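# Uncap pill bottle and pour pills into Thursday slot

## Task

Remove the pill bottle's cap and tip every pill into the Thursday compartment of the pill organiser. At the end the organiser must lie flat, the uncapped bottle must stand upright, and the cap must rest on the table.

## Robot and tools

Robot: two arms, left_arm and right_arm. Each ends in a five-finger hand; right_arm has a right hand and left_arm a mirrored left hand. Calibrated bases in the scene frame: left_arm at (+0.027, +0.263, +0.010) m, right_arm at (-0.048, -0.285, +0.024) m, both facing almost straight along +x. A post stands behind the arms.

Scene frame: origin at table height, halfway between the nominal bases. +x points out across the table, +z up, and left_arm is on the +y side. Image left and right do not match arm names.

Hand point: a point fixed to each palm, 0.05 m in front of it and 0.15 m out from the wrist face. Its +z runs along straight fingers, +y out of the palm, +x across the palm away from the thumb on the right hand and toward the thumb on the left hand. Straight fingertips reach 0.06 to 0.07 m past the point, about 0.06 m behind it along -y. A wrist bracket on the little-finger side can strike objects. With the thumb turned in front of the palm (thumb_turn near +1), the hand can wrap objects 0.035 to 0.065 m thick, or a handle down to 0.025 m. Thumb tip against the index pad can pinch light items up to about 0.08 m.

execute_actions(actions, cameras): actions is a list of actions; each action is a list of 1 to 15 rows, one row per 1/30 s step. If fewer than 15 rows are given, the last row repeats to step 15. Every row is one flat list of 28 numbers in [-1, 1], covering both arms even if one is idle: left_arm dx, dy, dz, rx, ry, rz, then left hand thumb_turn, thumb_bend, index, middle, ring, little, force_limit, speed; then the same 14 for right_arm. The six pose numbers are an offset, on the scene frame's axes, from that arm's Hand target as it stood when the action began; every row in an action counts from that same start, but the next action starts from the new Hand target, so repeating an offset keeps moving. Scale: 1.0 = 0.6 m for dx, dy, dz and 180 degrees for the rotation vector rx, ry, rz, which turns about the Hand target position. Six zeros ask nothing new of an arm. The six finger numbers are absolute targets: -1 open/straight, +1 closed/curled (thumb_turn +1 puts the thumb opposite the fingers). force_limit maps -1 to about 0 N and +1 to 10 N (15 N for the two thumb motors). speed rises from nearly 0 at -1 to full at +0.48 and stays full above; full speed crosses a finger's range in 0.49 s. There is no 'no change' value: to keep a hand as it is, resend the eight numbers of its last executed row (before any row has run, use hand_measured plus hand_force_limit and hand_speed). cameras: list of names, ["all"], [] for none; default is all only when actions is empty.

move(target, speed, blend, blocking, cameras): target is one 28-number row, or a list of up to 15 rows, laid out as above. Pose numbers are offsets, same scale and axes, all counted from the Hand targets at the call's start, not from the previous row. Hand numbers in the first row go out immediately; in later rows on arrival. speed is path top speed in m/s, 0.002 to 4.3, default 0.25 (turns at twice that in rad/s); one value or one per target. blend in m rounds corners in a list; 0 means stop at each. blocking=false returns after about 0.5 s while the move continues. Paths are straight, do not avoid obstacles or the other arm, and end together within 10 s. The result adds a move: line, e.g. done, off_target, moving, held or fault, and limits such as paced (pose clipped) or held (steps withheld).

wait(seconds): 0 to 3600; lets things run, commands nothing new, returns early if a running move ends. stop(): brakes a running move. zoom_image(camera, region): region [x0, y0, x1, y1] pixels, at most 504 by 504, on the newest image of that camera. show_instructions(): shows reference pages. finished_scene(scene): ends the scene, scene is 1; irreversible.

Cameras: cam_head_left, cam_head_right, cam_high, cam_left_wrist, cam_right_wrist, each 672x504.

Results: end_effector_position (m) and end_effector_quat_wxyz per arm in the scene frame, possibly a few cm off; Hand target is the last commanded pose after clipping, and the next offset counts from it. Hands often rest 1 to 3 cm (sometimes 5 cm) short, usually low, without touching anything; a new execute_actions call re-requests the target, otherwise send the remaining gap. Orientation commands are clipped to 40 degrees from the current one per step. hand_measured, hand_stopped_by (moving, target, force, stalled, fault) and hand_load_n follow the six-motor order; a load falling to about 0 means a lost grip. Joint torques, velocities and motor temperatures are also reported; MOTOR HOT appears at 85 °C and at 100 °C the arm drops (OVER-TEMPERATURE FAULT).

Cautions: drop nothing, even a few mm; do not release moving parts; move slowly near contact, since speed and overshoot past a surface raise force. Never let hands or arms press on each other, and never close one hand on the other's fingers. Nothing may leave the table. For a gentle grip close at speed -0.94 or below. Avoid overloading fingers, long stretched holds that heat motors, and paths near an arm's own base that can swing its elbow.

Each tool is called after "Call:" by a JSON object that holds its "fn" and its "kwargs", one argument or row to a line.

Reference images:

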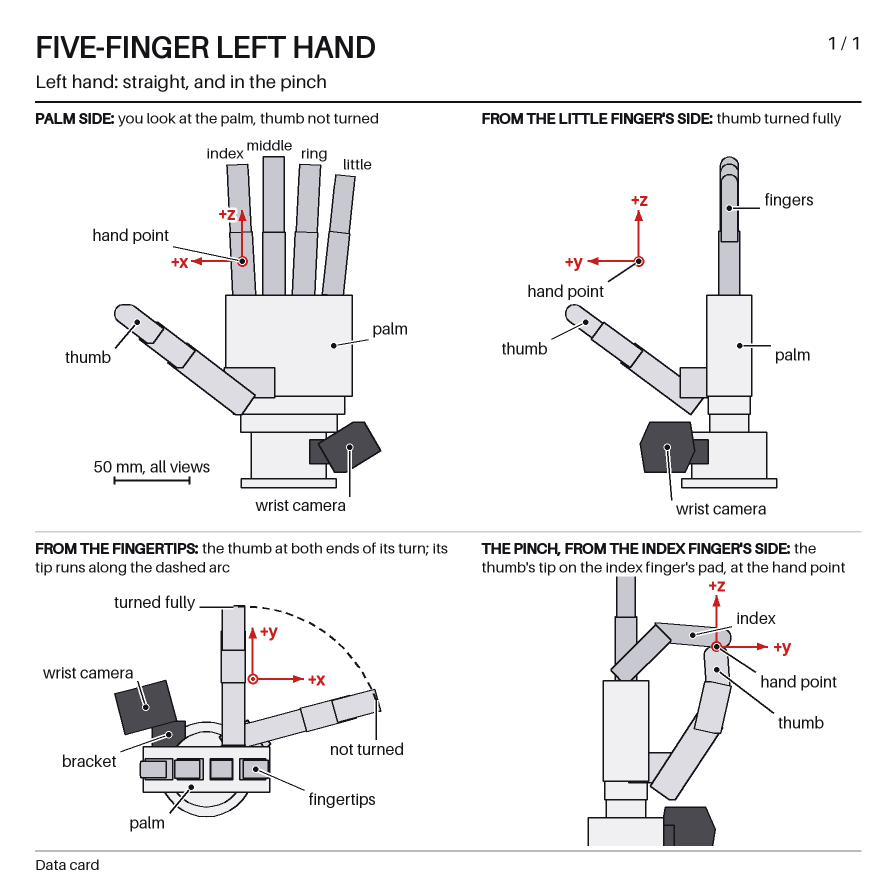

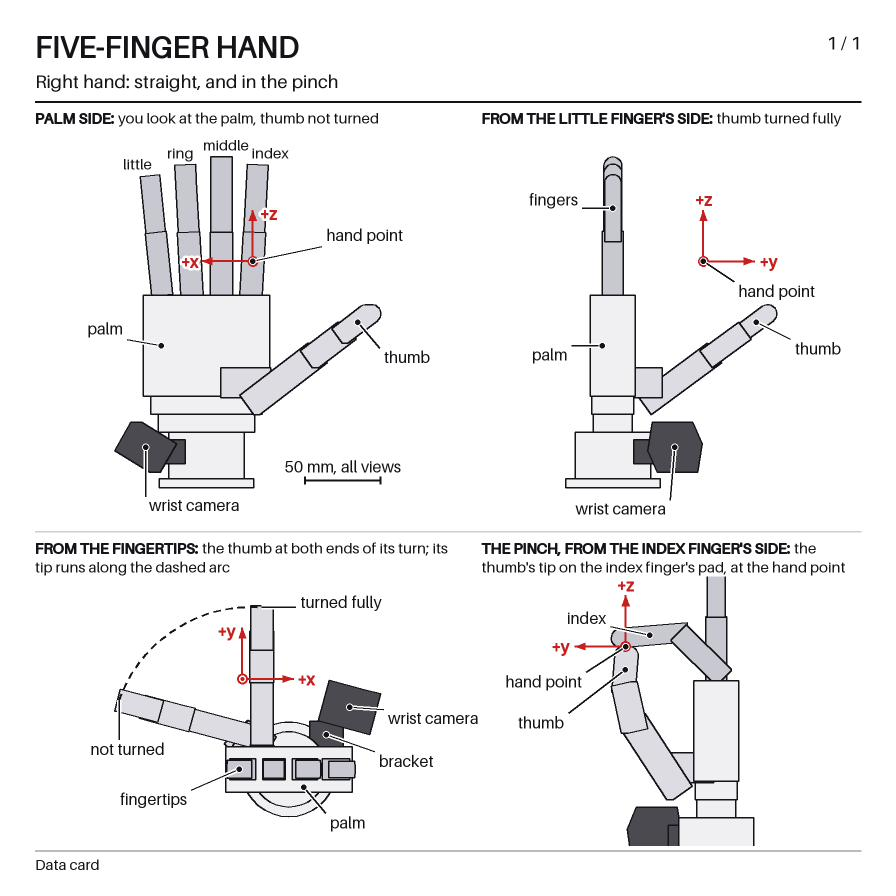

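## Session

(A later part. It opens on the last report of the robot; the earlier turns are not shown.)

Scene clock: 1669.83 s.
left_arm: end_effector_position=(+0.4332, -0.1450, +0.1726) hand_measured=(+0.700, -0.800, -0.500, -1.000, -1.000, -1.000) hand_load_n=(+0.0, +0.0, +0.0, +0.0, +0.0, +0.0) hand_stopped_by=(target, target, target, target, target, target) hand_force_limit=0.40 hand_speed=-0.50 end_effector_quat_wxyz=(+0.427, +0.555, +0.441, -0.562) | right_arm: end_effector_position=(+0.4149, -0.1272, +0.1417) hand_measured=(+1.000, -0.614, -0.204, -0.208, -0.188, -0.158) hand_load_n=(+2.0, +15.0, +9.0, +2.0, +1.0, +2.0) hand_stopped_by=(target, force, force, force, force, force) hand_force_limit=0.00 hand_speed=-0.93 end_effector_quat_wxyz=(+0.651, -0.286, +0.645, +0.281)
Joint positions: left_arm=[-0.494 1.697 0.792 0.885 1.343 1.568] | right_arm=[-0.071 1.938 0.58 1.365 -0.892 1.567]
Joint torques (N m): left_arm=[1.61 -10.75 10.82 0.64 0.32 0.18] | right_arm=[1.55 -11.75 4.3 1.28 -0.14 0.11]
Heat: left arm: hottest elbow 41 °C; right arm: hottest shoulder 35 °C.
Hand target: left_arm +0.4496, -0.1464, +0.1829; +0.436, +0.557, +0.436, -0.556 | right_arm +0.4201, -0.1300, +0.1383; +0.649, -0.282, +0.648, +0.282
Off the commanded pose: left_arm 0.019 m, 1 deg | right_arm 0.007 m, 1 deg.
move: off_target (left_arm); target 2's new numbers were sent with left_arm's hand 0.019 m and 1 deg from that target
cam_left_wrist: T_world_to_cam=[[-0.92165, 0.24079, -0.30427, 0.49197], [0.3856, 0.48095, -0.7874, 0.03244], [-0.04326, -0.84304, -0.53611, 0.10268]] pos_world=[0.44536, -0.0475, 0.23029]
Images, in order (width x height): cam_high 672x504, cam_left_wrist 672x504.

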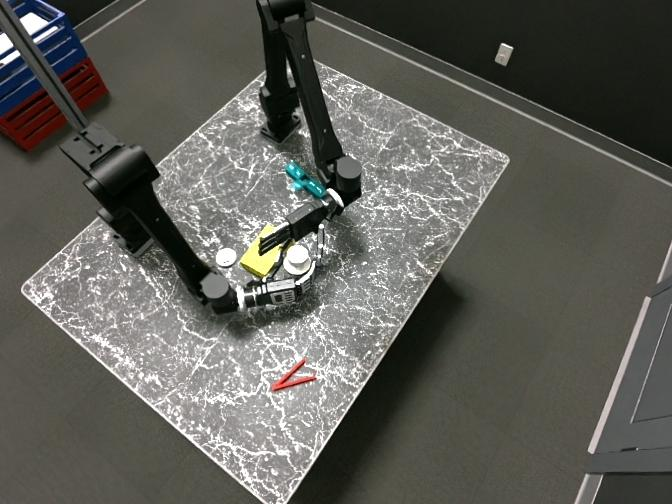

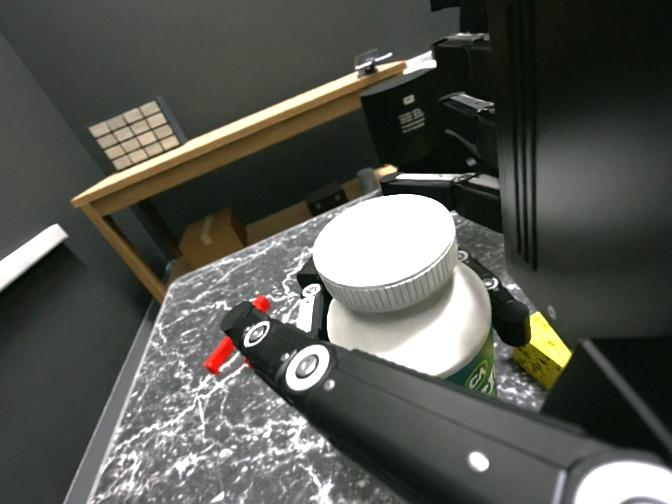

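Call:
{"fn": "move", "kwargs": {
  "target": [
    [0,0,-0.003,0,0,0,0.7,0.3,0.4,-1,-1,-1,-0.1,-0.86,0,0,0,0,0,0,1,0.8,0.8,0.8,0.35,0.4,0.0,-0.93],
    [0,0,-0.003,0,0,0,0.7,0.4,0.5,-1,-1,-1,0.95,-0.92,0,0,0,0,0,0,1,0.8,0.8,0.8,0.35,0.4,0.0,-0.93],
    [-0.013,0.001,-0.003,0,0,0.03,0.7,0.4,0.5,-1,-1,-1,0.95,-0.92,0,0,0,0,0,0,1,0.8,0.8,0.8,0.35,0.4,0.0,-0.93],
    [-0.013,0.001,-0.003,0,0,0.03,0.7,0.45,0.6,-1,-1,-1,0.95,-0.92,0,0,0,0,0,0,1,0.8,0.8,0.8,0.35,0.4,0.0,-0.93]
  ],
  "speed": 0.12,
  "cameras": ["cam_left_wrist"]
}}

Call:
{"fn": "zoom_image", "kwargs": {
  "camera": "cam_left_wrist",
  "region": [380, 210, 510, 340]
}}

Call:
{"fn": "move", "kwargs": {
  "target": [
    [-0.018,0.0,0,0,0,0.072,0.7,0.45,0.6,-1,-1,-1,0.95,-0.92,0,0,0,0,0,0,1,0.8,0.8,0.8,0.35,0.4,0.0,-0.93],
    [-0.026,0.0065,0,0,0,0.192,0.7,0.45,0.6,-1,-1,-1,0.95,-0.92,0,0,0,0,0,0,1,0.8,0.8,0.8,0.35,0.4,0.0,-0.93],
    [-0.036,0.004,0,0,0,0.31,0.7,0.45,0.6,-1,-1,-1,0.95,-0.92,0,0,0,0,0,0,1,0.8,0.8,0.8,0.35,0.4,0.0,-0.93]
  ],
  "speed": 0.15,
  "blend": 0.02,
  "cameras": ["cam_left_wrist","cam_high"]
}}

Call:
{"fn": "zoom_image", "kwargs": {
  "camera": "cam_left_wrist",
  "region": [380, 210, 510, 340]
}}

Call:
{"fn": "move", "kwargs": {
  "target": [
    [0.0,0.0,0.06,0,0,0,0.7,0.45,0.6,-1,-1,-1,0.95,-0.92,0,0,0,0,0,0,1,0.8,0.8,0.8,0.35,0.4,0.0,-0.93]
  ],
  "speed": 0.08,
  "cameras": ["cam_left_wrist","cam_high"]
}}

Call:
{"fn": "zoom_image", "kwargs": {
  "camera": "cam_left_wrist",
  "region": [200, 140, 580, 460]
}}

Call:
{"fn": "zoom_image", "kwargs": {
  "camera": "cam_high",
  "region": [240, 200, 350, 310]
}}

Scene clock: 1685.53 s.
left_arm: end_effector_position=(+0.4386, -0.1489, +0.1685) hand_measured=(+0.700, -0.148, +0.070, -1.000, -1.000, -1.000) hand_load_n=(+1.5, +14.0, +9.0, +0.0, +0.0, +0.0) hand_stopped_by=(target, force, force, target, target, target) hand_force_limit=0.95 hand_speed=-0.92 end_effector_quat_wxyz=(+0.447, +0.533, +0.470, -0.543) | right_arm: end_effector_position=(+0.4135, -0.1230, +0.1420) hand_measured=(+1.000, -0.614, -0.204, -0.208, -0.188, -0.158) hand_load_n=(+2.0, +15.0, +9.5, +2.0, +1.0, +1.5) hand_stopped_by=(target, force, force, force, force, force) hand_force_limit=0.00 hand_speed=-0.93 end_effector_quat_wxyz=(+0.651, -0.294, +0.640, +0.282)
Joint positions: left_arm=[-0.518 1.685 0.768 0.884 1.23 1.567] | right_arm=[-0.063 1.938 0.585 1.365 -0.9 1.558]
Joint torques (N m): left_arm=[1.03 -12.69 7.1 1.55 -0.12 0.22] | right_arm=[0.91 -11.81 3.95 1.26 0.2 0.19]
Heat: left arm: hottest elbow 42 °C; right arm: hottest shoulder 35 °C.
Hand target: left_arm +0.4417, -0.1458, +0.1812; +0.462, +0.536, +0.462, -0.535 | right_arm +0.4200, -0.1299, +0.1383; +0.649, -0.283, +0.648, +0.282
Off the commanded pose: left_arm 0.013 m, 2 deg | right_arm 0.010 m, 2 deg.
move: off_target (left_arm); target 2's new numbers were sent with left_arm's hand 0.023 m and 2 deg from that target; target 4's new numbers were sent with left_arm's hand 0.013 m and 2 deg from that target
cam_left_wrist: T_world_to_cam=[[-0.94233, 0.1608, -0.29352, 0.49203], [0.33367, 0.51932, -0.78675, 0.05741], [0.02592, -0.83931, -0.54303, 0.0688]] pos_world=[0.44272, -0.05119, 0.22695]

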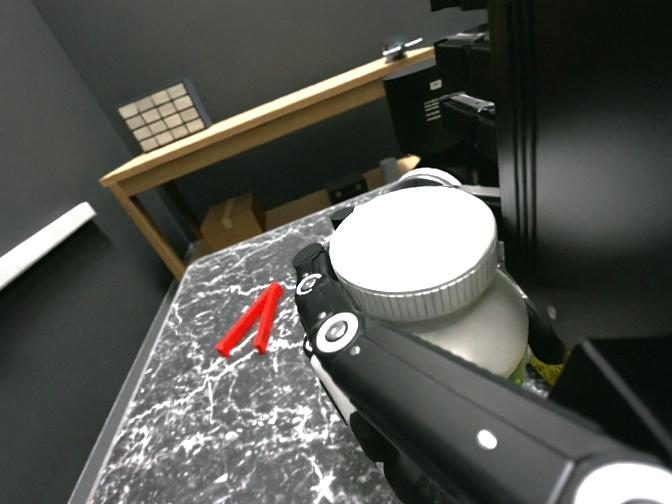

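Scaled by 3.877 from the camera's image (finer frame: 960x720).

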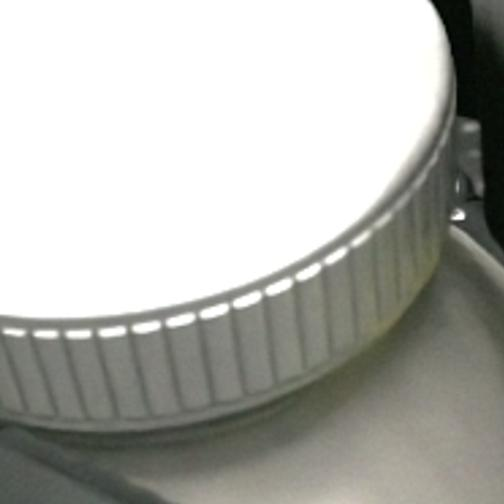

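Scene clock: 1689.37 s.
left_arm: end_effector_position=(+0.4324, -0.1191, +0.1658) hand_measured=(+0.700, -0.148, +0.070, -1.000, -1.000, -1.000) hand_load_n=(+4.0, +11.0, +4.0, +0.0, +0.0, +0.0) hand_stopped_by=(target, force, force, target, target, target) hand_force_limit=0.95 hand_speed=-0.92 end_effector_quat_wxyz=(+0.652, +0.246, +0.677, -0.238) | right_arm: end_effector_position=(+0.4048, -0.1184, +0.1400) hand_measured=(+1.000, -0.614, -0.204, -0.208, -0.188, -0.158) hand_load_n=(+0.0, +17.0, +6.0, +0.5, +0.5, +2.5) hand_stopped_by=(target, force, force, force, force, force) hand_force_limit=0.00 hand_speed=-0.93 end_effector_quat_wxyz=(+0.647, -0.310, +0.634, +0.290)
Joint positions: left_arm=[-0.962 1.553 0.589 0.926 -0.246 1.56] | right_arm=[-0.06 1.938 0.58 1.365 -0.934 1.543]
Joint torques (N m): left_arm=[-3.31 -9.99 9.29 1.96 0.2 0.27] | right_arm=[0.56 -11.75 4.21 1.25 1.65 0.33]
Heat: left arm: hottest elbow 42 °C; right arm: hottest shoulder 35 °C.
Hand target: left_arm +0.4202, -0.1434, +0.1812; +0.659, +0.257, +0.659, -0.257 | right_arm +0.4201, -0.1299, +0.1384; +0.649, -0.283, +0.648, +0.282
Off the commanded pose: left_arm 0.031 m, 3 deg | right_arm 0.019 m, 4 deg.
move: off_target (left_arm)
cam_left_wrist: T_world_to_cam=[[-0.62101, -0.7137, -0.32399, 0.24265], [-0.27384, 0.58487, -0.7635, 0.30852], [0.7344, -0.38543, -0.55866, -0.15723]] pos_world=[0.35065, -0.06787, 0.22634]
Images, in order (width x height): cam_high 672x504, cam_left_wrist 672x504.

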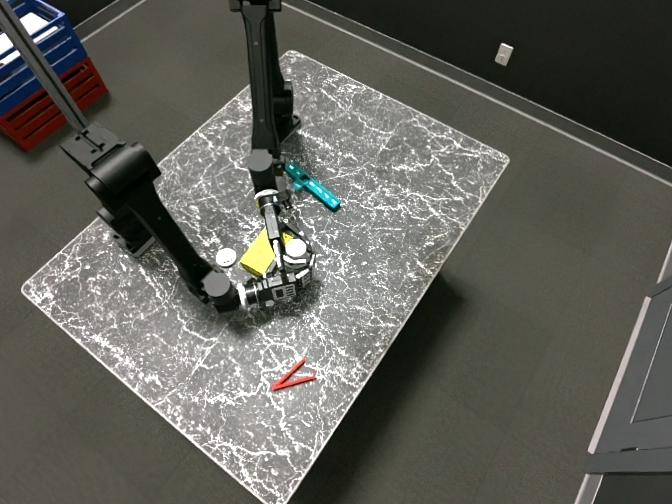

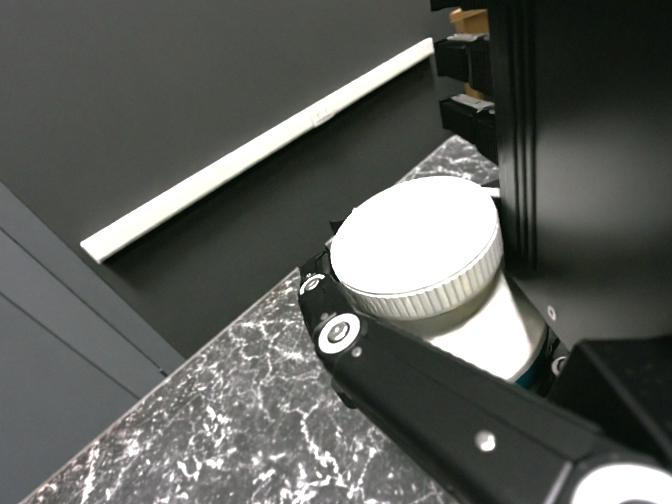

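Scaled by 3.877 from the camera's image (finer frame: 960x720).

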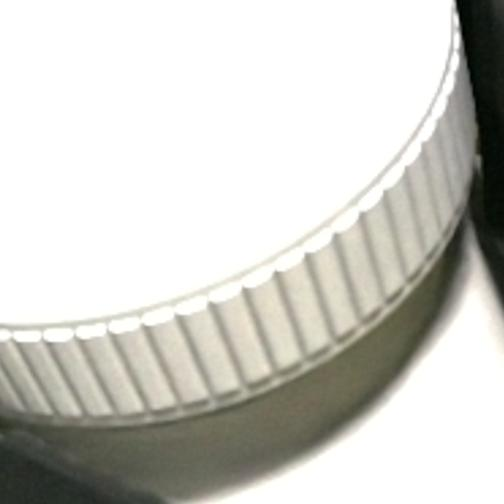

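Scene clock: 1690.40 s.
left_arm: end_effector_position=(+0.4307, -0.1177, +0.1714) hand_measured=(+0.700, -0.148, +0.070, -1.000, -1.000, -1.000) hand_load_n=(+6.0, +11.5, +4.5, +0.0, +0.0, +0.0) hand_stopped_by=(target, force, force, target, target, target) hand_force_limit=0.95 hand_speed=-0.92 end_effector_quat_wxyz=(+0.636, +0.251, +0.692, -0.232) | right_arm: end_effector_position=(+0.4036, -0.1171, +0.1444) hand_measured=(+1.000, -0.614, -0.204, -0.208, -0.188, -0.158) hand_load_n=(+0.0, +17.0, +6.0, +0.0, +0.5, +2.5) hand_stopped_by=(target, force, force, force, force, force) hand_force_limit=0.00 hand_speed=-0.93 end_effector_quat_wxyz=(+0.651, -0.314, +0.628, +0.289)
Joint positions: left_arm=[-0.963 1.499 0.603 0.809 -0.247 1.547] | right_arm=[-0.057 1.932 0.58 1.377 -0.937 1.545]
Joint torques (N m): left_arm=[-3.37 -12.98 11.02 1.62 0.24 0.4] | right_arm=[0.38 -11.11 4.19 0.83 1.79 0.31]
Heat: left arm: hottest elbow 42 °C; right arm: hottest shoulder 35 °C.
Hand target: left_arm +0.4200, -0.1435, +0.2171; +0.659, +0.257, +0.659, -0.257 | right_arm +0.4201, -0.1299, +0.1382; +0.649, -0.283, +0.648, +0.282
Off the commanded pose: left_arm 0.054 m, 5 deg | right_arm 0.022 m, 4 deg.
move: off_target (left_arm)
cam_left_wrist: T_world_to_cam=[[-0.63214, -0.7048, -0.32197, 0.2498], [-0.30211, 0.60682, -0.73519, 0.32133], [0.71354, -0.36747, -0.59652, -0.13472]] pos_world=[0.35111, -0.06844, 0.23631]
Images, in order (width x height): cam_high 672x504, cam_left_wrist 672x504.

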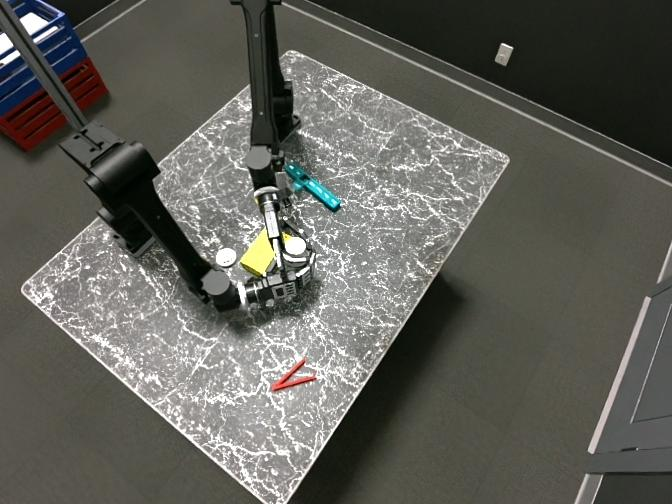

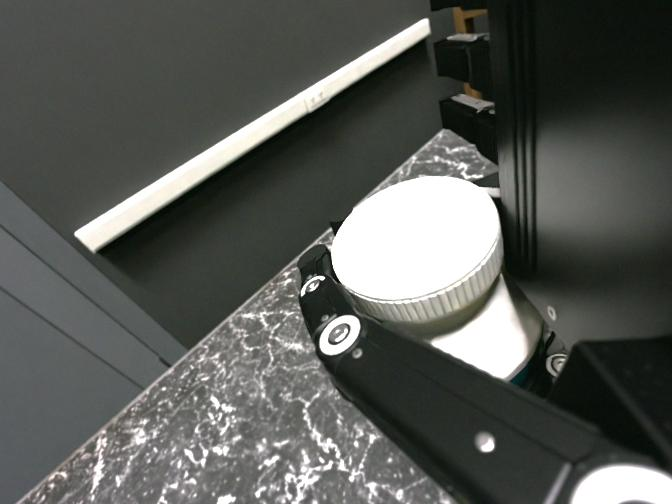

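Scaled by 1.326 from the camera's image (finer frame: 960x720).

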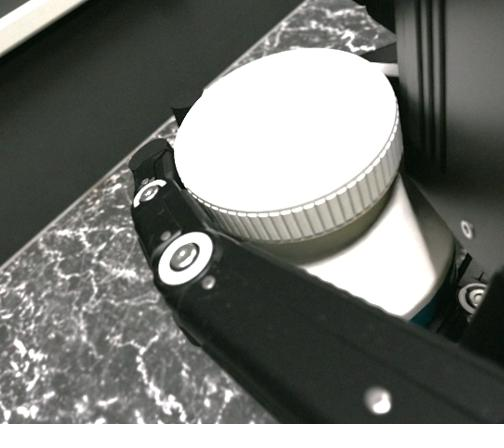

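Scaled by 4.582 from the camera's image (finer frame: 960x720).

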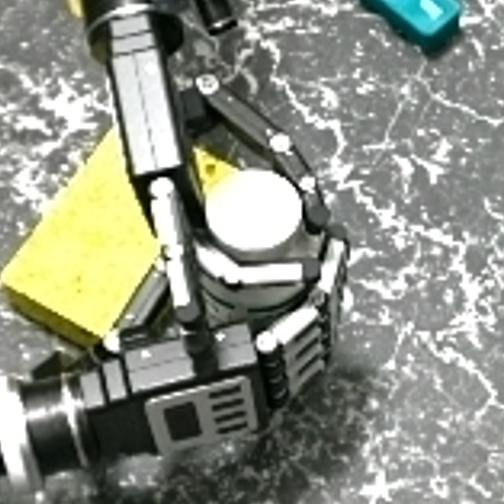

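Call:
{"fn": "move", "kwargs": {
  "target": [
    [0.004,0.0,-0.06,0,0,0,0.7,0.45,0.6,-1,-1,-1,0.95,-0.4,0,0,0,0,0,0,1,0.8,0.8,0.8,0.35,0.4,0.0,-0.93],
    [0.004,-0.003,-0.06,0,0,0,0.7,-0.8,-0.5,-1,-1,-1,0.4,-0.4,0,0,0,0,0,0,1,0.8,0.8,0.8,0.35,0.4,0.0,-0.93],
    [0.0493,-0.0048,-0.057,0,0,-0.343,0.7,-0.8,-0.5,-1,-1,-1,0.4,-0.5,0,0,0,0,0,0,1,0.8,0.8,0.8,0.35,0.4,0.0,-0.93]
  ],
  "speed": 0.25,
  "cameras": ["cam_left_wrist","cam_high"]
}}

Call:
{"fn": "zoom_image", "kwargs": {
  "camera": "cam_left_wrist",
  "region": [310, 190, 510, 390]
}}

Call:
{"fn": "move", "kwargs": {
  "target": [
    [0,0,-0.003,0,0,0,0.7,0.3,0.4,-1,-1,-1,-0.1,-0.86,0,0,0,0,0,0,1,0.8,0.8,0.8,0.35,0.4,0.0,-0.93],
    [0,0,-0.003,0,0,0,0.7,0.4,0.5,-1,-1,-1,0.95,-0.92,0,0,0,0,0,0,1,0.8,0.8,0.8,0.35,0.4,0.0,-0.93],
    [-0.013,0.001,-0.003,0,0,0.03,0.7,0.4,0.5,-1,-1,-1,0.95,-0.92,0,0,0,0,0,0,1,0.8,0.8,0.8,0.35,0.4,0.0,-0.93],
    [-0.013,0.001,-0.003,0,0,0.03,0.7,0.45,0.6,-1,-1,-1,0.95,-0.92,0,0,0,0,0,0,1,0.8,0.8,0.8,0.35,0.4,0.0,-0.93],
    [-0.016,0.001,-0.045,0,0,0.042,0.7,0.45,0.6,-1,-1,-1,0.95,-0.92,0,0,0,0,0,0,1,0.8,0.8,0.8,0.35,0.4,0.0,-0.93]
  ],
  "speed": 0.12,
  "cameras": ["cam_left_wrist"]
}}

Call:
{"fn": "zoom_image", "kwargs": {
  "camera": "cam_left_wrist",
  "region": [380, 210, 510, 340]
}}

Scene clock: 1708.77 s.
left_arm: end_effector_position=(+0.4333, -0.1450, +0.1726) hand_measured=(+0.700, -0.800, -0.500, -1.000, -1.000, -1.000) hand_load_n=(+0.5, +0.0, +0.0, +0.0, +0.0, +0.0) hand_stopped_by=(target, target, target, target, target, target) hand_force_limit=0.40 hand_speed=-0.50 end_effector_quat_wxyz=(+0.424, +0.557, +0.438, -0.564) | right_arm: end_effector_position=(+0.4146, -0.1275, +0.1435) hand_measured=(+1.000, -0.614, -0.204, -0.208, -0.188, -0.158) hand_load_n=(+1.5, +15.0, +9.0, +2.0, +1.0, +2.0) hand_stopped_by=(target, force, force, force, force, force) hand_force_limit=0.00 hand_speed=-0.93 end_effector_quat_wxyz=(+0.653, -0.287, +0.642, +0.279)
Joint positions: left_arm=[-0.492 1.7 0.797 0.883 1.355 1.57] | right_arm=[-0.072 1.936 0.58 1.372 -0.893 1.566]
Joint torques (N m): left_arm=[1.67 -10.87 10.85 0.59 0.33 0.16] | right_arm=[1.61 -11.52 4.34 1.03 -0.12 0.11]
Heat: left arm: hottest elbow 43 °C; right arm: hottest shoulder 35 °C.
Hand target: left_arm +0.4496, -0.1463, +0.1827; +0.434, +0.559, +0.433, -0.559 | right_arm +0.4201, -0.1299, +0.1384; +0.649, -0.283, +0.648, +0.282
Off the commanded pose: left_arm 0.019 m, 1 deg | right_arm 0.008 m, 1 deg.
move: off_target (left_arm); target 2's new numbers were sent with left_arm's hand 0.029 m and 4 deg from that target; target 3's new numbers were sent with left_arm's hand 0.019 m and 1 deg from that target
cam_left_wrist: T_world_to_cam=[[-0.91877, 0.24943, -0.30602, 0.49242], [0.39157, 0.47678, -0.78699, 0.02917], [-0.05039, -0.84289, -0.53572, 0.10573]] pos_world=[0.44633, -0.04761, 0.23029]
Images, in order (width x height): cam_high 672x504, cam_left_wrist 672x504.

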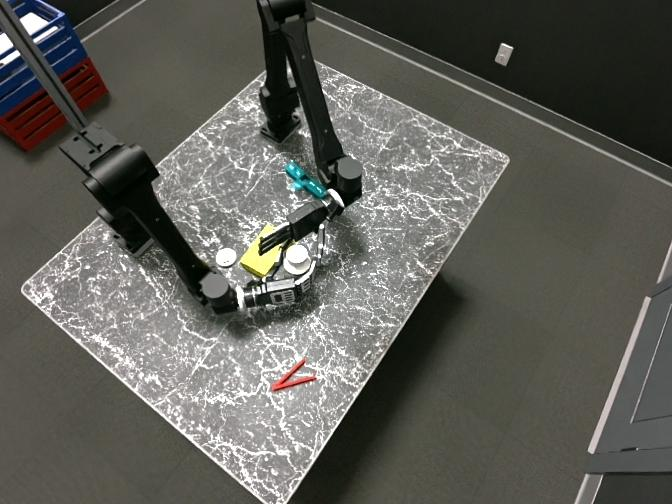

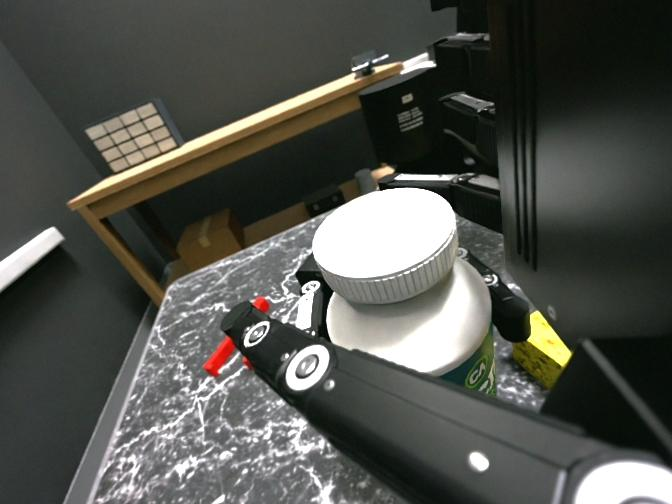

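Scaled by 2.520 from the camera's image (finer frame: 960x720).

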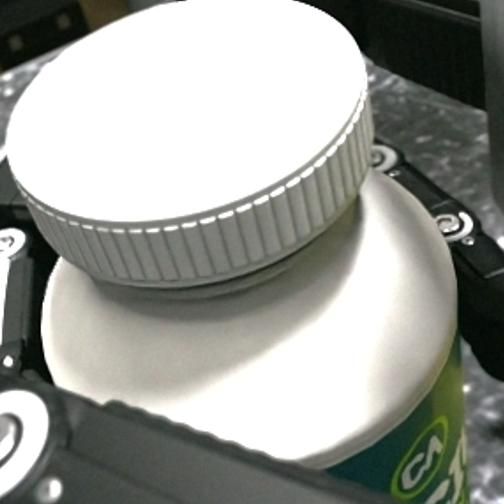

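Scene clock: 1716.30 s.
left_arm: end_effector_position=(+0.4389, -0.1488, +0.1658) hand_measured=(+0.700, -0.134, +0.078, -1.000, -1.000, -1.000) hand_load_n=(+2.5, +13.0, +7.0, +0.0, +0.0, +0.0) hand_stopped_by=(target, force, force, target, target, target) hand_force_limit=0.95 hand_speed=-0.92 end_effector_quat_wxyz=(+0.468, +0.533, +0.463, -0.531) | right_arm: end_effector_position=(+0.4132, -0.1227, +0.1412) hand_measured=(+1.000, -0.614, -0.204, -0.208, -0.188, -0.158) hand_load_n=(+1.5, +15.0, +9.0, +2.0, +1.0, +2.0) hand_stopped_by=(target, force, force, force, force, force) hand_force_limit=0.00 hand_speed=-0.93 end_effector_quat_wxyz=(+0.652, -0.297, +0.639, +0.280)
Joint positions: left_arm=[-0.526 1.703 0.746 0.966 1.195 1.569] | right_arm=[-0.063 1.941 0.585 1.369 -0.9 1.551]
Joint torques (N m): left_arm=[0.79 -10.17 6.19 1.62 -0.24 0.21] | right_arm=[0.85 -11.99 3.92 1.14 0.18 0.26]
Heat: left arm: hottest elbow 43 °C; right arm: hottest shoulder 35 °C.
Hand target: left_arm +0.4401, -0.1458, +0.1560; +0.470, +0.529, +0.469, -0.529 | right_arm +0.4200, -0.1298, +0.1383; +0.649, -0.283, +0.648, +0.282
Off the commanded pose: left_arm 0.011 m, 1 deg | right_arm 0.010 m, 2 deg.
move: off_target (left_arm); target 2's new numbers were sent with left_arm's hand 0.023 m and 2 deg from that target; target 4's new numbers were sent with left_arm's hand 0.013 m and 2 deg from that target
cam_left_wrist: T_world_to_cam=[[-0.93441, 0.12793, -0.33245, 0.48957], [0.34921, 0.51314, -0.78405, 0.04689], [0.07029, -0.84872, -0.52416, 0.04339]] pos_world=[0.43803, -0.04987, 0.22226]

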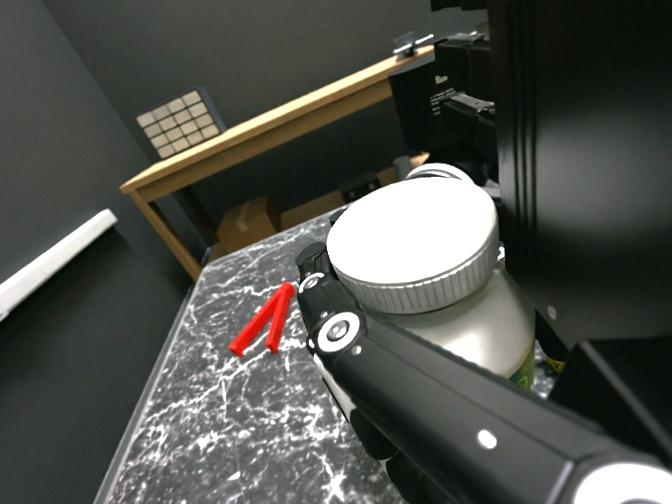

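Scaled by 3.877 from the camera's image (finer frame: 960x720).

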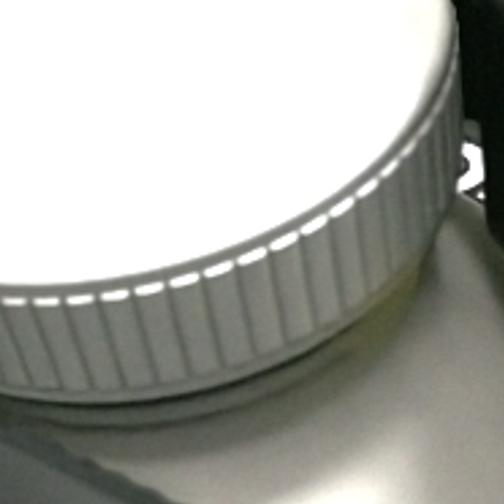

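Call:
{"fn": "move", "kwargs": {
  "target": [
    [-0.004,0.0,0.03,0,0,0.03,0.7,0.45,0.6,-1,-1,-1,0.95,-0.92,0,0,0,0,0,0,1,0.8,0.8,0.8,0.35,0.4,0.0,-0.93],
    [-0.020,0.0065,0.04,0,0,0.15,0.7,0.45,0.6,-1,-1,-1,0.95,-0.92,0,0,0,0,0,0,1,0.8,0.8,0.8,0.35,0.4,0.0,-0.93],
    [-0.032,0.004,0.04,0,0,0.29,0.7,0.45,0.6,-1,-1,-1,0.95,-0.92,0,0,0,0,0,0,1,0.8,0.8,0.8,0.35,0.4,0.0,-0.93]
  ],
  "speed": 0.2,
  "blend": 0.02,
  "cameras": ["cam_left_wrist"]
}}

Call:
{"fn": "move", "kwargs": {
  "target": [
    [0.002,-0.003,0.0,0,0,0,0.7,-0.8,-0.5,-1,-1,-1,0.4,-0.4,0,0,0,0,0,0,1,0.8,0.8,0.8,0.35,0.4,0.0,-0.93],
    [0.0478,-0.005,0.006,0,0,-0.335,0.7,-0.8,-0.5,-1,-1,-1,0.4,-0.5,0,0,0,0,0,0,1,0.8,0.8,0.8,0.35,0.4,0.0,-0.93]
  ],
  "speed": 0.25,
  "cameras": ["cam_left_wrist","cam_high"]
}}

Call:
{"fn": "zoom_image", "kwargs": {
  "camera": "cam_left_wrist",
  "region": [310, 170, 510, 370]
}}

Scene clock: 1727.23 s.
left_arm: end_effector_position=(+0.4323, -0.1198, +0.1634) hand_measured=(+0.700, -0.134, +0.078, -1.000, -1.000, -1.000) hand_load_n=(+6.0, +12.0, +4.5, +0.0, +0.0, +0.0) hand_stopped_by=(target, force, force, target, target, target) hand_force_limit=0.95 hand_speed=-0.92 end_effector_quat_wxyz=(+0.648, +0.253, +0.672, -0.255) | right_arm: end_effector_position=(+0.4045, -0.1178, +0.1386) hand_measured=(+1.000, -0.614, -0.204, -0.208, -0.188, -0.158) hand_load_n=(+0.0, +17.0, +6.0, +0.0, +1.0, +3.0) hand_stopped_by=(target, force, force, force, force, force) hand_force_limit=0.00 hand_speed=-0.93 end_effector_quat_wxyz=(+0.645, -0.310, +0.634, +0.292)
Joint positions: left_arm=[-0.945 1.556 0.578 0.949 -0.193 1.55] | right_arm=[-0.059 1.944 0.581 1.369 -0.936 1.546]
Joint torques (N m): left_arm=[-3.37 -10.34 9.42 1.42 0.18 0.37] | right_arm=[0.5 -12.28 4.04 1.14 1.75 0.31]
Heat: left arm: hottest elbow 42 °C; right arm: hottest shoulder 35 °C.
Hand target: left_arm +0.4209, -0.1433, +0.1798; +0.654, +0.269, +0.654, -0.268 | right_arm +0.4200, -0.1298, +0.1382; +0.649, -0.282, +0.648, +0.282
Off the commanded pose: left_arm 0.031 m, 3 deg | right_arm 0.020 m, 4 deg.
move: off_target (left_arm)
cam_left_wrist: T_world_to_cam=[[-0.64747, -0.69572, -0.31106, 0.25274], [-0.25574, 0.58286, -0.77128, 0.30028], [0.7179, -0.41983, -0.55531, -0.15628]] pos_world=[0.35263, -0.0648, 0.22343]

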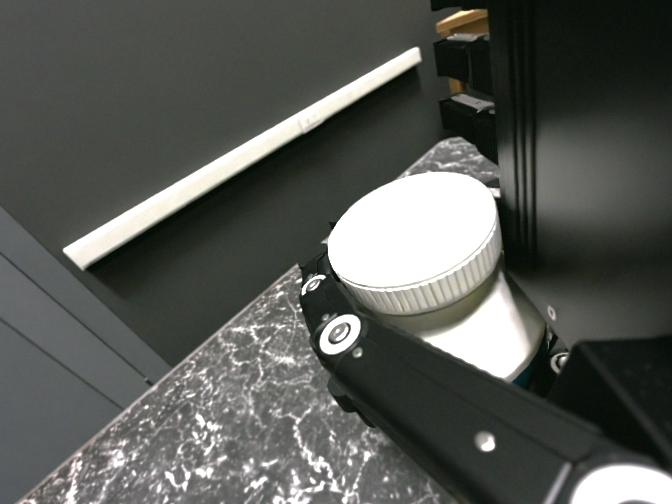

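Scene clock: 1731.60 s.
left_arm: end_effector_position=(+0.4331, -0.1450, +0.1729) hand_measured=(+0.700, -0.800, -0.500, -1.000, -1.000, -1.000) hand_load_n=(+0.0, +0.0, +0.0, +0.0, +0.0, +0.0) hand_stopped_by=(target, target, target, target, target, target) hand_force_limit=0.40 hand_speed=-0.50 end_effector_quat_wxyz=(+0.421, +0.558, +0.436, -0.566) | right_arm: end_effector_position=(+0.4149, -0.1271, +0.1400) hand_measured=(+1.000, -0.614, -0.204, -0.208, -0.188, -0.158) hand_load_n=(+2.0, +14.5, +9.0, +2.0, +1.0, +1.5) hand_stopped_by=(target, force, force, force, force, force) hand_force_limit=0.00 hand_speed=-0.93 end_effector_quat_wxyz=(+0.650, -0.285, +0.646, +0.282)
Joint positions: left_arm=[-0.49 1.703 0.802 0.88 1.367 1.567] | right_arm=[-0.07 1.944 0.581 1.369 -0.893 1.569]
Joint torques (N m): left_arm=[1.55 -10.93 10.85 0.57 0.33 0.2] | right_arm=[1.55 -12.28 4.21 1.13 -0.12 0.09]
Heat: left arm: hottest elbow 42 °C; right arm: hottest shoulder 35 °C.
Hand target: left_arm +0.4496, -0.1463, +0.1834; +0.431, +0.561, +0.431, -0.560 | right_arm +0.4201, -0.1300, +0.1382; +0.649, -0.282, +0.648, +0.282
Off the commanded pose: left_arm 0.020 m, 2 deg | right_arm 0.006 m, 0 deg.
move: off_target (left_arm); target 2's new numbers were sent with left_arm's hand 0.019 m and 1 deg from that target
cam_left_wrist: T_world_to_cam=[[-0.91729, 0.25826, -0.30312, 0.49245], [0.39368, 0.47341, -0.78797, 0.02828], [-0.06, -0.84213, -0.53592, 0.11013]] pos_world=[0.4472, -0.04782, 0.23059]
Images, in order (width x height): cam_high 672x504, cam_left_wrist 672x504.

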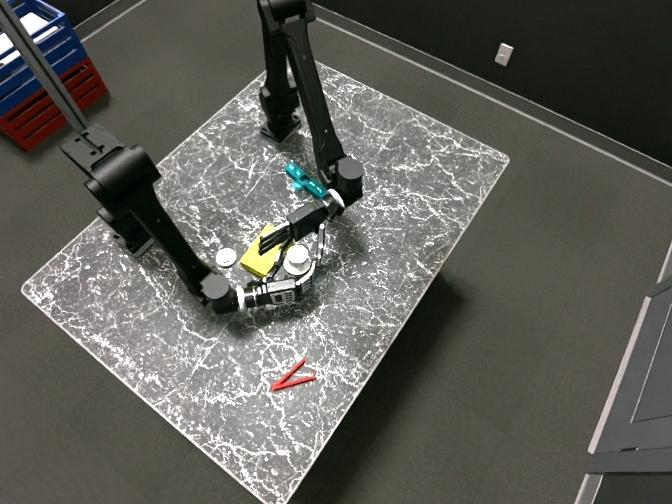

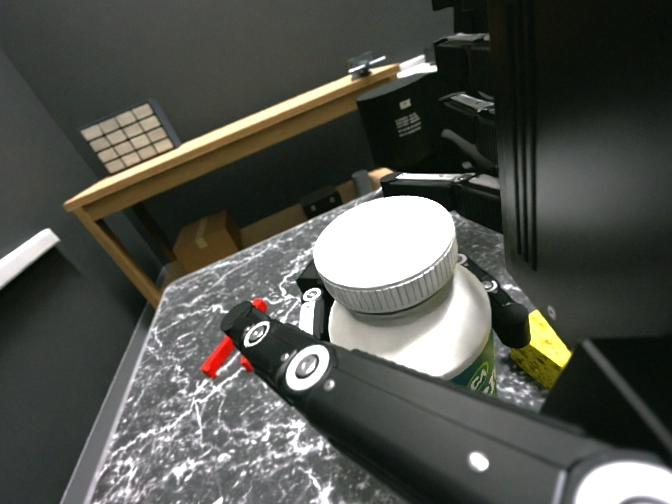

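Scaled by 2.520 from the camera's image (finer frame: 960x720).

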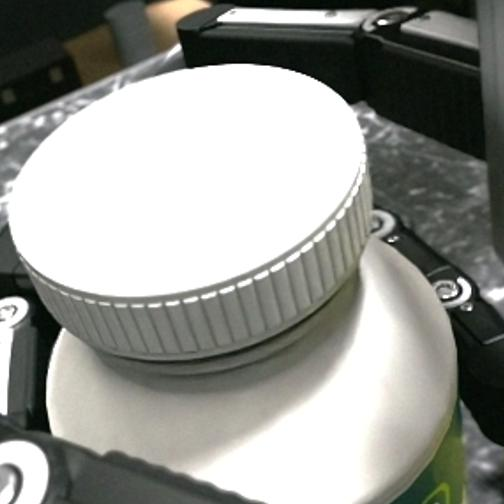

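Call:
{"fn": "move", "kwargs": {
  "target": [
    [0,0,0,0,0,0,0.7,0.3,0.4,-1,-1,-1,-0.1,-0.86,0,0,0,0,0,0,1,0.8,0.8,0.8,0.35,0.4,0.0,-0.93],
    [0,0,0,0,0,0,0.7,0.4,0.5,-1,-1,-1,0.95,-0.92,0,0,0,0,0,0,1,0.8,0.8,0.8,0.35,0.4,0.0,-0.93],
    [-0.013,0.001,0,0,0,0.03,0.7,0.4,0.5,-1,-1,-1,0.95,-0.92,0,0,0,0,0,0,1,0.8,0.8,0.8,0.35,0.4,0.0,-0.93],
    [-0.013,0.001,0,0,0,0.03,0.7,0.45,0.6,-1,-1,-1,0.95,-0.92,0,0,0,0,0,0,1,0.8,0.8,0.8,0.35,0.4,0.0,-0.93]
  ],
  "speed": 0.12,
  "cameras": ["cam_left_wrist"]
}}

Call:
{"fn": "move", "kwargs": {
  "target": [
    [-0.008,0,0,0,0,0.042,0.7,0.45,0.6,-1,-1,-1,0.95,-0.92,0,0,0,0,0,0,1,0.8,0.8,0.8,0.35,0.4,0.0,-0.93],
    [-0.025,0.005,0,0,0,0.16,0.7,0.45,0.6,-1,-1,-1,0.95,-0.92,0,0,0,0,0,0,1,0.8,0.8,0.8,0.35,0.4,0.0,-0.93],
    [-0.035,0.004,0,0,0,0.305,0.7,0.45,0.6,-1,-1,-1,0.95,-0.92,0,0,0,0,0,0,1,0.8,0.8,0.8,0.35,0.4,0.0,-0.93],
    [-0.033,0.001,0,0,0,0.305,0.7,-0.8,-0.5,-1,-1,-1,0.4,-0.4,0,0,0,0,0,0,1,0.8,0.8,0.8,0.35,0.4,0.0,-0.93],
    [0.013,-0.001,0.001,0,0,-0.03,0.7,-0.8,-0.5,-1,-1,-1,0.4,-0.5,0,0,0,0,0,0,1,0.8,0.8,0.8,0.35,0.4,0.0,-0.93]
  ],
  "speed": 0.2,
  "blend": [0.02,0.02,0,0,0],
  "cameras": ["cam_left_wrist","cam_high"]
}}

Call:
{"fn": "zoom_image", "kwargs": {
  "camera": "cam_left_wrist",
  "region": [310, 170, 510, 370]
}}

Scene clock: 1744.83 s.
left_arm: end_effector_position=(+0.4382, -0.1494, +0.1723) hand_measured=(+0.700, -0.154, +0.070, -1.000, -1.000, -1.000) hand_load_n=(-1.5, +14.5, +9.5, +0.0, +0.0, +0.0) hand_stopped_by=(target, force, force, target, target, target) hand_force_limit=0.95 hand_speed=-0.92 end_effector_quat_wxyz=(+0.443, +0.539, +0.463, -0.548) | right_arm: end_effector_position=(+0.4136, -0.1230, +0.1401) hand_measured=(+1.000, -0.614, -0.204, -0.208, -0.188, -0.158) hand_load_n=(+2.5, +14.5, +9.5, +2.0, +1.0, +1.5) hand_stopped_by=(target, force, force, force, force, force) hand_force_limit=0.00 hand_speed=-0.93 end_effector_quat_wxyz=(+0.651, -0.294, +0.641, +0.282)
Joint positions: left_arm=[-0.514 1.684 0.778 0.88 1.255 1.566] | right_arm=[-0.063 1.944 0.585 1.369 -0.899 1.557]
Joint torques (N m): left_arm=[1.14 -12.69 7.17 1.36 -0.14 0.23] | right_arm=[0.97 -12.34 3.88 1.13 0.16 0.2]
Heat: left arm: hottest elbow 43 °C; right arm: hottest shoulder 35 °C.
Hand target: left_arm +0.4418, -0.1457, +0.1835; +0.457, +0.540, +0.457, -0.539 | right_arm +0.4201, -0.1299, +0.1383; +0.649, -0.282, +0.648, +0.282
Off the commanded pose: left_arm 0.012 m, 2 deg | right_arm 0.010 m, 2 deg.
move: off_target (left_arm); target 2's new numbers were sent with left_arm's hand 0.023 m and 2 deg from that target; target 4's new numbers were sent with left_arm's hand 0.012 m and 2 deg from that target
cam_left_wrist: T_world_to_cam=[[-0.93771, 0.17913, -0.29768, 0.49423], [0.34726, 0.50971, -0.78716, 0.05347], [0.01073, -0.84149, -0.54016, 0.07637]] pos_world=[0.44406, -0.05152, 0.23047]

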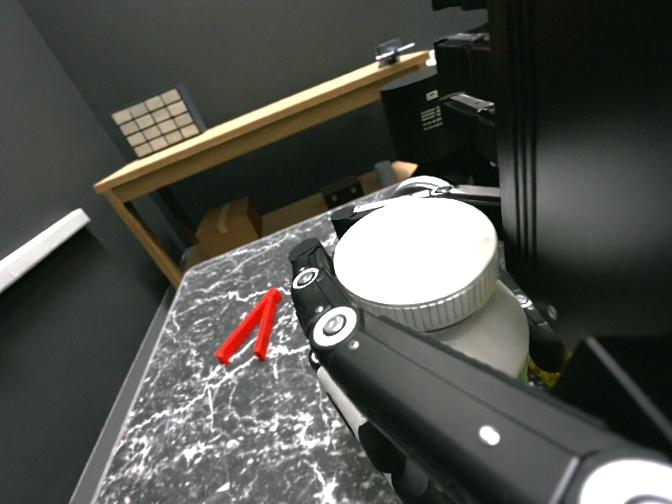

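Scene clock: 1752.80 s.
left_arm: end_effector_position=(+0.4329, -0.1453, +0.1739) hand_measured=(+0.700, -0.800, -0.500, -1.000, -1.000, -1.000) hand_load_n=(+0.0, +0.0, +0.0, +0.0, +0.0, +0.0) hand_stopped_by=(target, target, target, target, target, target) hand_force_limit=0.40 hand_speed=-0.50 end_effector_quat_wxyz=(+0.422, +0.559, +0.435, -0.566) | right_arm: end_effector_position=(+0.4143, -0.1268, +0.1396) hand_measured=(+1.000, -0.614, -0.204, -0.208, -0.188, -0.158) hand_load_n=(+2.0, +14.5, +9.0, +2.0, +1.0, +1.5) hand_stopped_by=(target, force, force, force, force, force) hand_force_limit=0.00 hand_speed=-0.93 end_effector_quat_wxyz=(+0.650, -0.286, +0.645, +0.282)
Joint positions: left_arm=[-0.491 1.701 0.802 0.879 1.367 1.569] | right_arm=[-0.07 1.944 0.58 1.369 -0.893 1.566]
Joint torques (N m): left_arm=[1.67 -10.87 10.86 0.61 0.32 0.17] | right_arm=[1.55 -12.28 4.3 1.14 -0.11 0.11]
Heat: left arm: hottest elbow 43 °C; right arm: hottest shoulder 36 °C.
Hand target: left_arm +0.4495, -0.1464, +0.1842; +0.431, +0.561, +0.430, -0.560 | right_arm +0.4201, -0.1300, +0.1383; +0.649, -0.282, +0.648, +0.282
Off the commanded pose: left_arm 0.020 m, 1 deg | right_arm 0.007 m, 1 deg.
move: off_target (left_arm); target 4's new numbers were sent with left_arm's hand 0.029 m and 3 deg from that target; target 5's new numbers were sent with left_arm's hand 0.020 m and 1 deg from that target
cam_left_wrist: T_world_to_cam=[[-0.9162, 0.25875, -0.30598, 0.49271], [0.39632, 0.47235, -0.78729, 0.02782], [-0.05918, -0.84258, -0.53531, 0.1099]] pos_world=[0.4469, -0.04803, 0.23149]
Images, in order (width x height): cam_high 672x504, cam_left_wrist 672x504.

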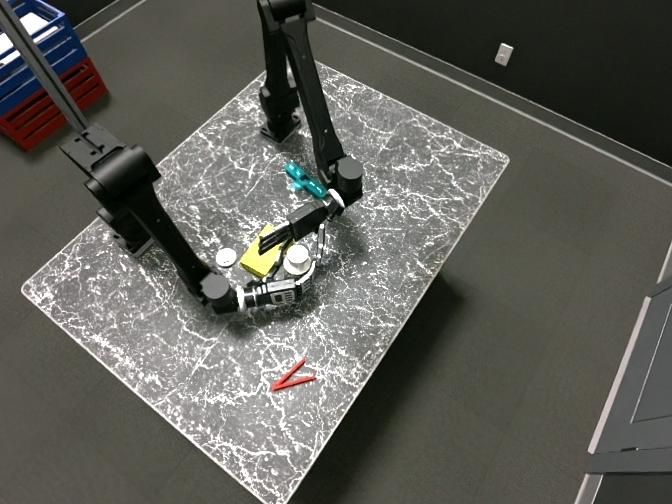

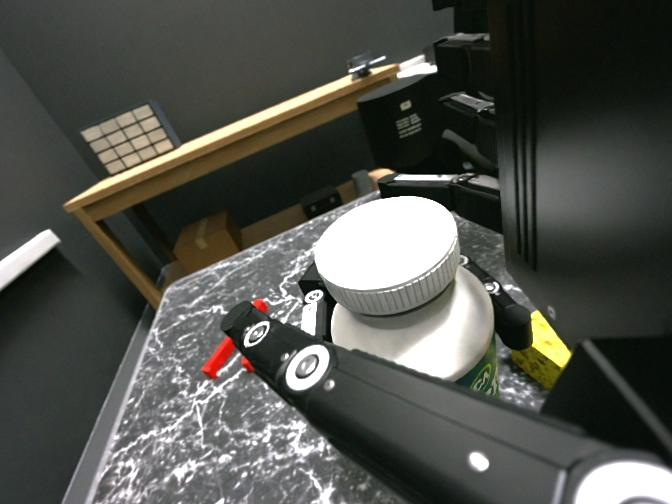

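Scaled by 2.520 from the camera's image (finer frame: 960x720).

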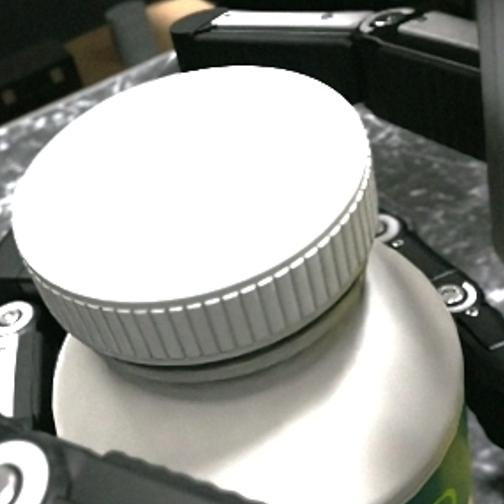

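Call:
{"fn": "move", "kwargs": {
  "target": [
    [0,0,0,0,0,0,0.7,0.3,0.4,-1,-1,-1,-0.1,-0.84,0,0,0,0,0,0,1,0.8,0.8,0.8,0.35,0.4,0.0,-0.93],
    [0,0,0,0,0,0,0.7,0.4,0.5,-1,-1,-1,0.95,-0.92,0,0,0,0,0,0,1,0.8,0.8,0.8,0.35,0.4,0.0,-0.93],
    [-0.013,0.001,0,0,0,0.03,0.7,0.4,0.5,-1,-1,-1,0.95,-0.92,0,0,0,0,0,0,1,0.8,0.8,0.8,0.35,0.4,0.0,-0.93],
    [-0.013,0.001,0,0,0,0.03,0.7,0.45,0.6,-1,-1,-1,0.95,-0.92,0,0,0,0,0,0,1,0.8,0.8,0.8,0.35,0.4,0.0,-0.93]
  ],
  "speed": 0.12,
  "cameras": []
}}

Call:
{"fn": "move", "kwargs": {
  "target": [
    [-0.008,0,0,0,0,0.042,0.7,0.45,0.6,-1,-1,-1,0.95,-0.92,0,0,0,0,0,0,1,0.8,0.8,0.8,0.35,0.4,0.0,-0.93],
    [-0.025,0.005,0,0,0,0.16,0.7,0.45,0.6,-1,-1,-1,0.95,-0.92,0,0,0,0,0,0,1,0.8,0.8,0.8,0.35,0.4,0.0,-0.93],
    [-0.035,0.004,0,0,0,0.315,0.7,0.45,0.6,-1,-1,-1,0.95,-0.92,0,0,0,0,0,0,1,0.8,0.8,0.8,0.35,0.4,0.0,-0.93],
    [-0.033,0.001,0,0,0,0.315,0.7,-0.8,-0.5,-1,-1,-1,0.4,-0.4,0,0,0,0,0,0,1,0.8,0.8,0.8,0.35,0.4,0.0,-0.93],
    [0.013,-0.001,0.001,0,0,-0.04,0.7,-0.8,-0.5,-1,-1,-1,0.4,-0.5,0,0,0,0,0,0,1,0.8,0.8,0.8,0.35,0.4,0.0,-0.93]
  ],
  "speed": 0.25,
  "blend": [0.02,0.02,0,0,0],
  "cameras": ["cam_left_wrist","cam_high"]
}}

Call:
{"fn": "zoom_image", "kwargs": {
  "camera": "cam_left_wrist",
  "region": [310, 170, 510, 370]
}}

Scene clock: 1767.27 s.
left_arm: end_effector_position=(+0.4383, -0.1490, +0.1724) hand_measured=(+0.700, -0.158, +0.078, -1.000, -1.000, -1.000) hand_load_n=(-2.0, +14.0, +10.0, +0.0, +0.0, +0.0) hand_stopped_by=(target, force, force, target, target, target) hand_force_limit=0.95 hand_speed=-0.92 end_effector_quat_wxyz=(+0.443, +0.539, +0.463, -0.548) | right_arm: end_effector_position=(+0.4136, -0.1229, +0.1400) hand_measured=(+1.000, -0.614, -0.204, -0.208, -0.188, -0.158) hand_load_n=(+2.5, +14.5, +10.0, +2.5, +0.5, +1.0) hand_stopped_by=(target, force, force, force, force, force) hand_force_limit=0.00 hand_speed=-0.93 end_effector_quat_wxyz=(+0.651, -0.294, +0.641, +0.282)
Joint positions: left_arm=[-0.513 1.683 0.778 0.877 1.256 1.568] | right_arm=[-0.063 1.944 0.585 1.369 -0.898 1.556]
Joint torques (N m): left_arm=[1.03 -12.69 7.19 1.37 -0.18 0.21] | right_arm=[0.91 -12.34 3.9 1.14 0.12 0.21]
Heat: left arm: hottest elbow 44 °C; right arm: hottest shoulder 36 °C.
Hand target: left_arm +0.4417, -0.1457, +0.1840; +0.457, +0.540, +0.457, -0.539 | right_arm +0.4200, -0.1299, +0.1382; +0.649, -0.283, +0.648, +0.282
Off the commanded pose: left_arm 0.013 m, 2 deg | right_arm 0.010 m, 2 deg.
move: off_target (left_arm); target 2's new numbers were sent with left_arm's hand 0.022 m and 2 deg from that target; target 4's new numbers were sent with left_arm's hand 0.012 m and 2 deg from that target

Scene clock: 1774.53 s.
left_arm: end_effector_position=(+0.4333, -0.1451, +0.1744) hand_measured=(+0.700, -0.800, -0.500, -1.000, -1.000, -1.000) hand_load_n=(+0.0, +0.0, +0.0, +0.0, +0.0, +0.0) hand_stopped_by=(target, target, target, target, target, target) hand_force_limit=0.40 hand_speed=-0.50 end_effector_quat_wxyz=(+0.413, +0.565, +0.427, -0.572) | right_arm: end_effector_position=(+0.4157, -0.1262, +0.1406) hand_measured=(+1.000, -0.614, -0.204, -0.208, -0.188, -0.158) hand_load_n=(+1.5, +14.5, +9.0, +2.0, +1.0, +2.0) hand_stopped_by=(target, force, force, force, force, force) hand_force_limit=0.00 hand_speed=-0.93 end_effector_quat_wxyz=(+0.651, -0.287, +0.644, +0.281)
Joint positions: left_arm=[-0.483 1.711 0.819 0.872 1.404 1.569] | right_arm=[-0.068 1.944 0.585 1.369 -0.893 1.566]
Joint torques (N m): left_arm=[1.55 -10.99 10.88 0.57 0.33 0.16] | right_arm=[1.44 -12.34 3.92 1.13 -0.12 0.11]
Heat: left arm: hottest elbow 43 °C; right arm: hottest shoulder 36 °C.
Hand target: left_arm +0.4497, -0.1463, +0.1847; +0.422, +0.568, +0.422, -0.567 | right_arm +0.4200, -0.1298, +0.1382; +0.649, -0.282, +0.648, +0.282
Off the commanded pose: left_arm 0.019 m, 1 deg | right_arm 0.006 m, 1 deg.
move: off_target (left_arm); target 4's new numbers were sent with left_arm's hand 0.014 m and 1 deg from that target; target 5's new numbers were sent with left_arm's hand 0.019 m and 1 deg from that target
cam_left_wrist: T_world_to_cam=[[-0.90799, 0.28598, -0.3062, 0.49371], [0.41036, 0.45955, -0.78766, 0.02012], [-0.08454, -0.84085, -0.53463, 0.12152]] pos_world=[0.4503, -0.04825, 0.23199]
Images, in order (width x height): cam_high 672x504, cam_left_wrist 672x504.

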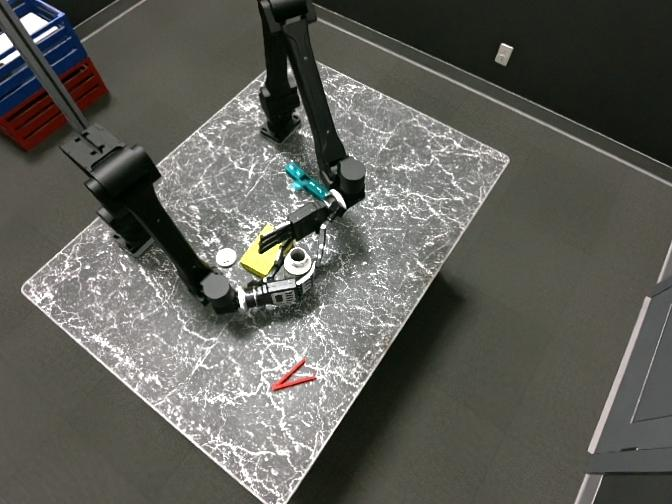

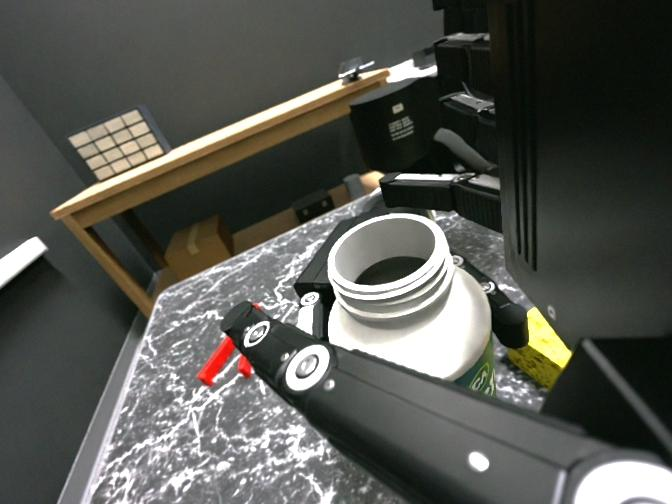

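Scaled by 2.520 from the camera's image (finer frame: 960x720).

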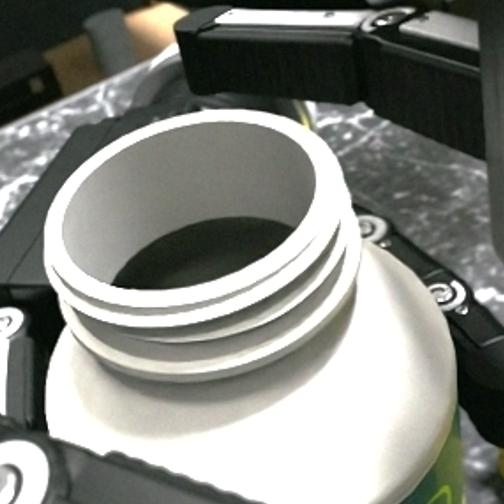

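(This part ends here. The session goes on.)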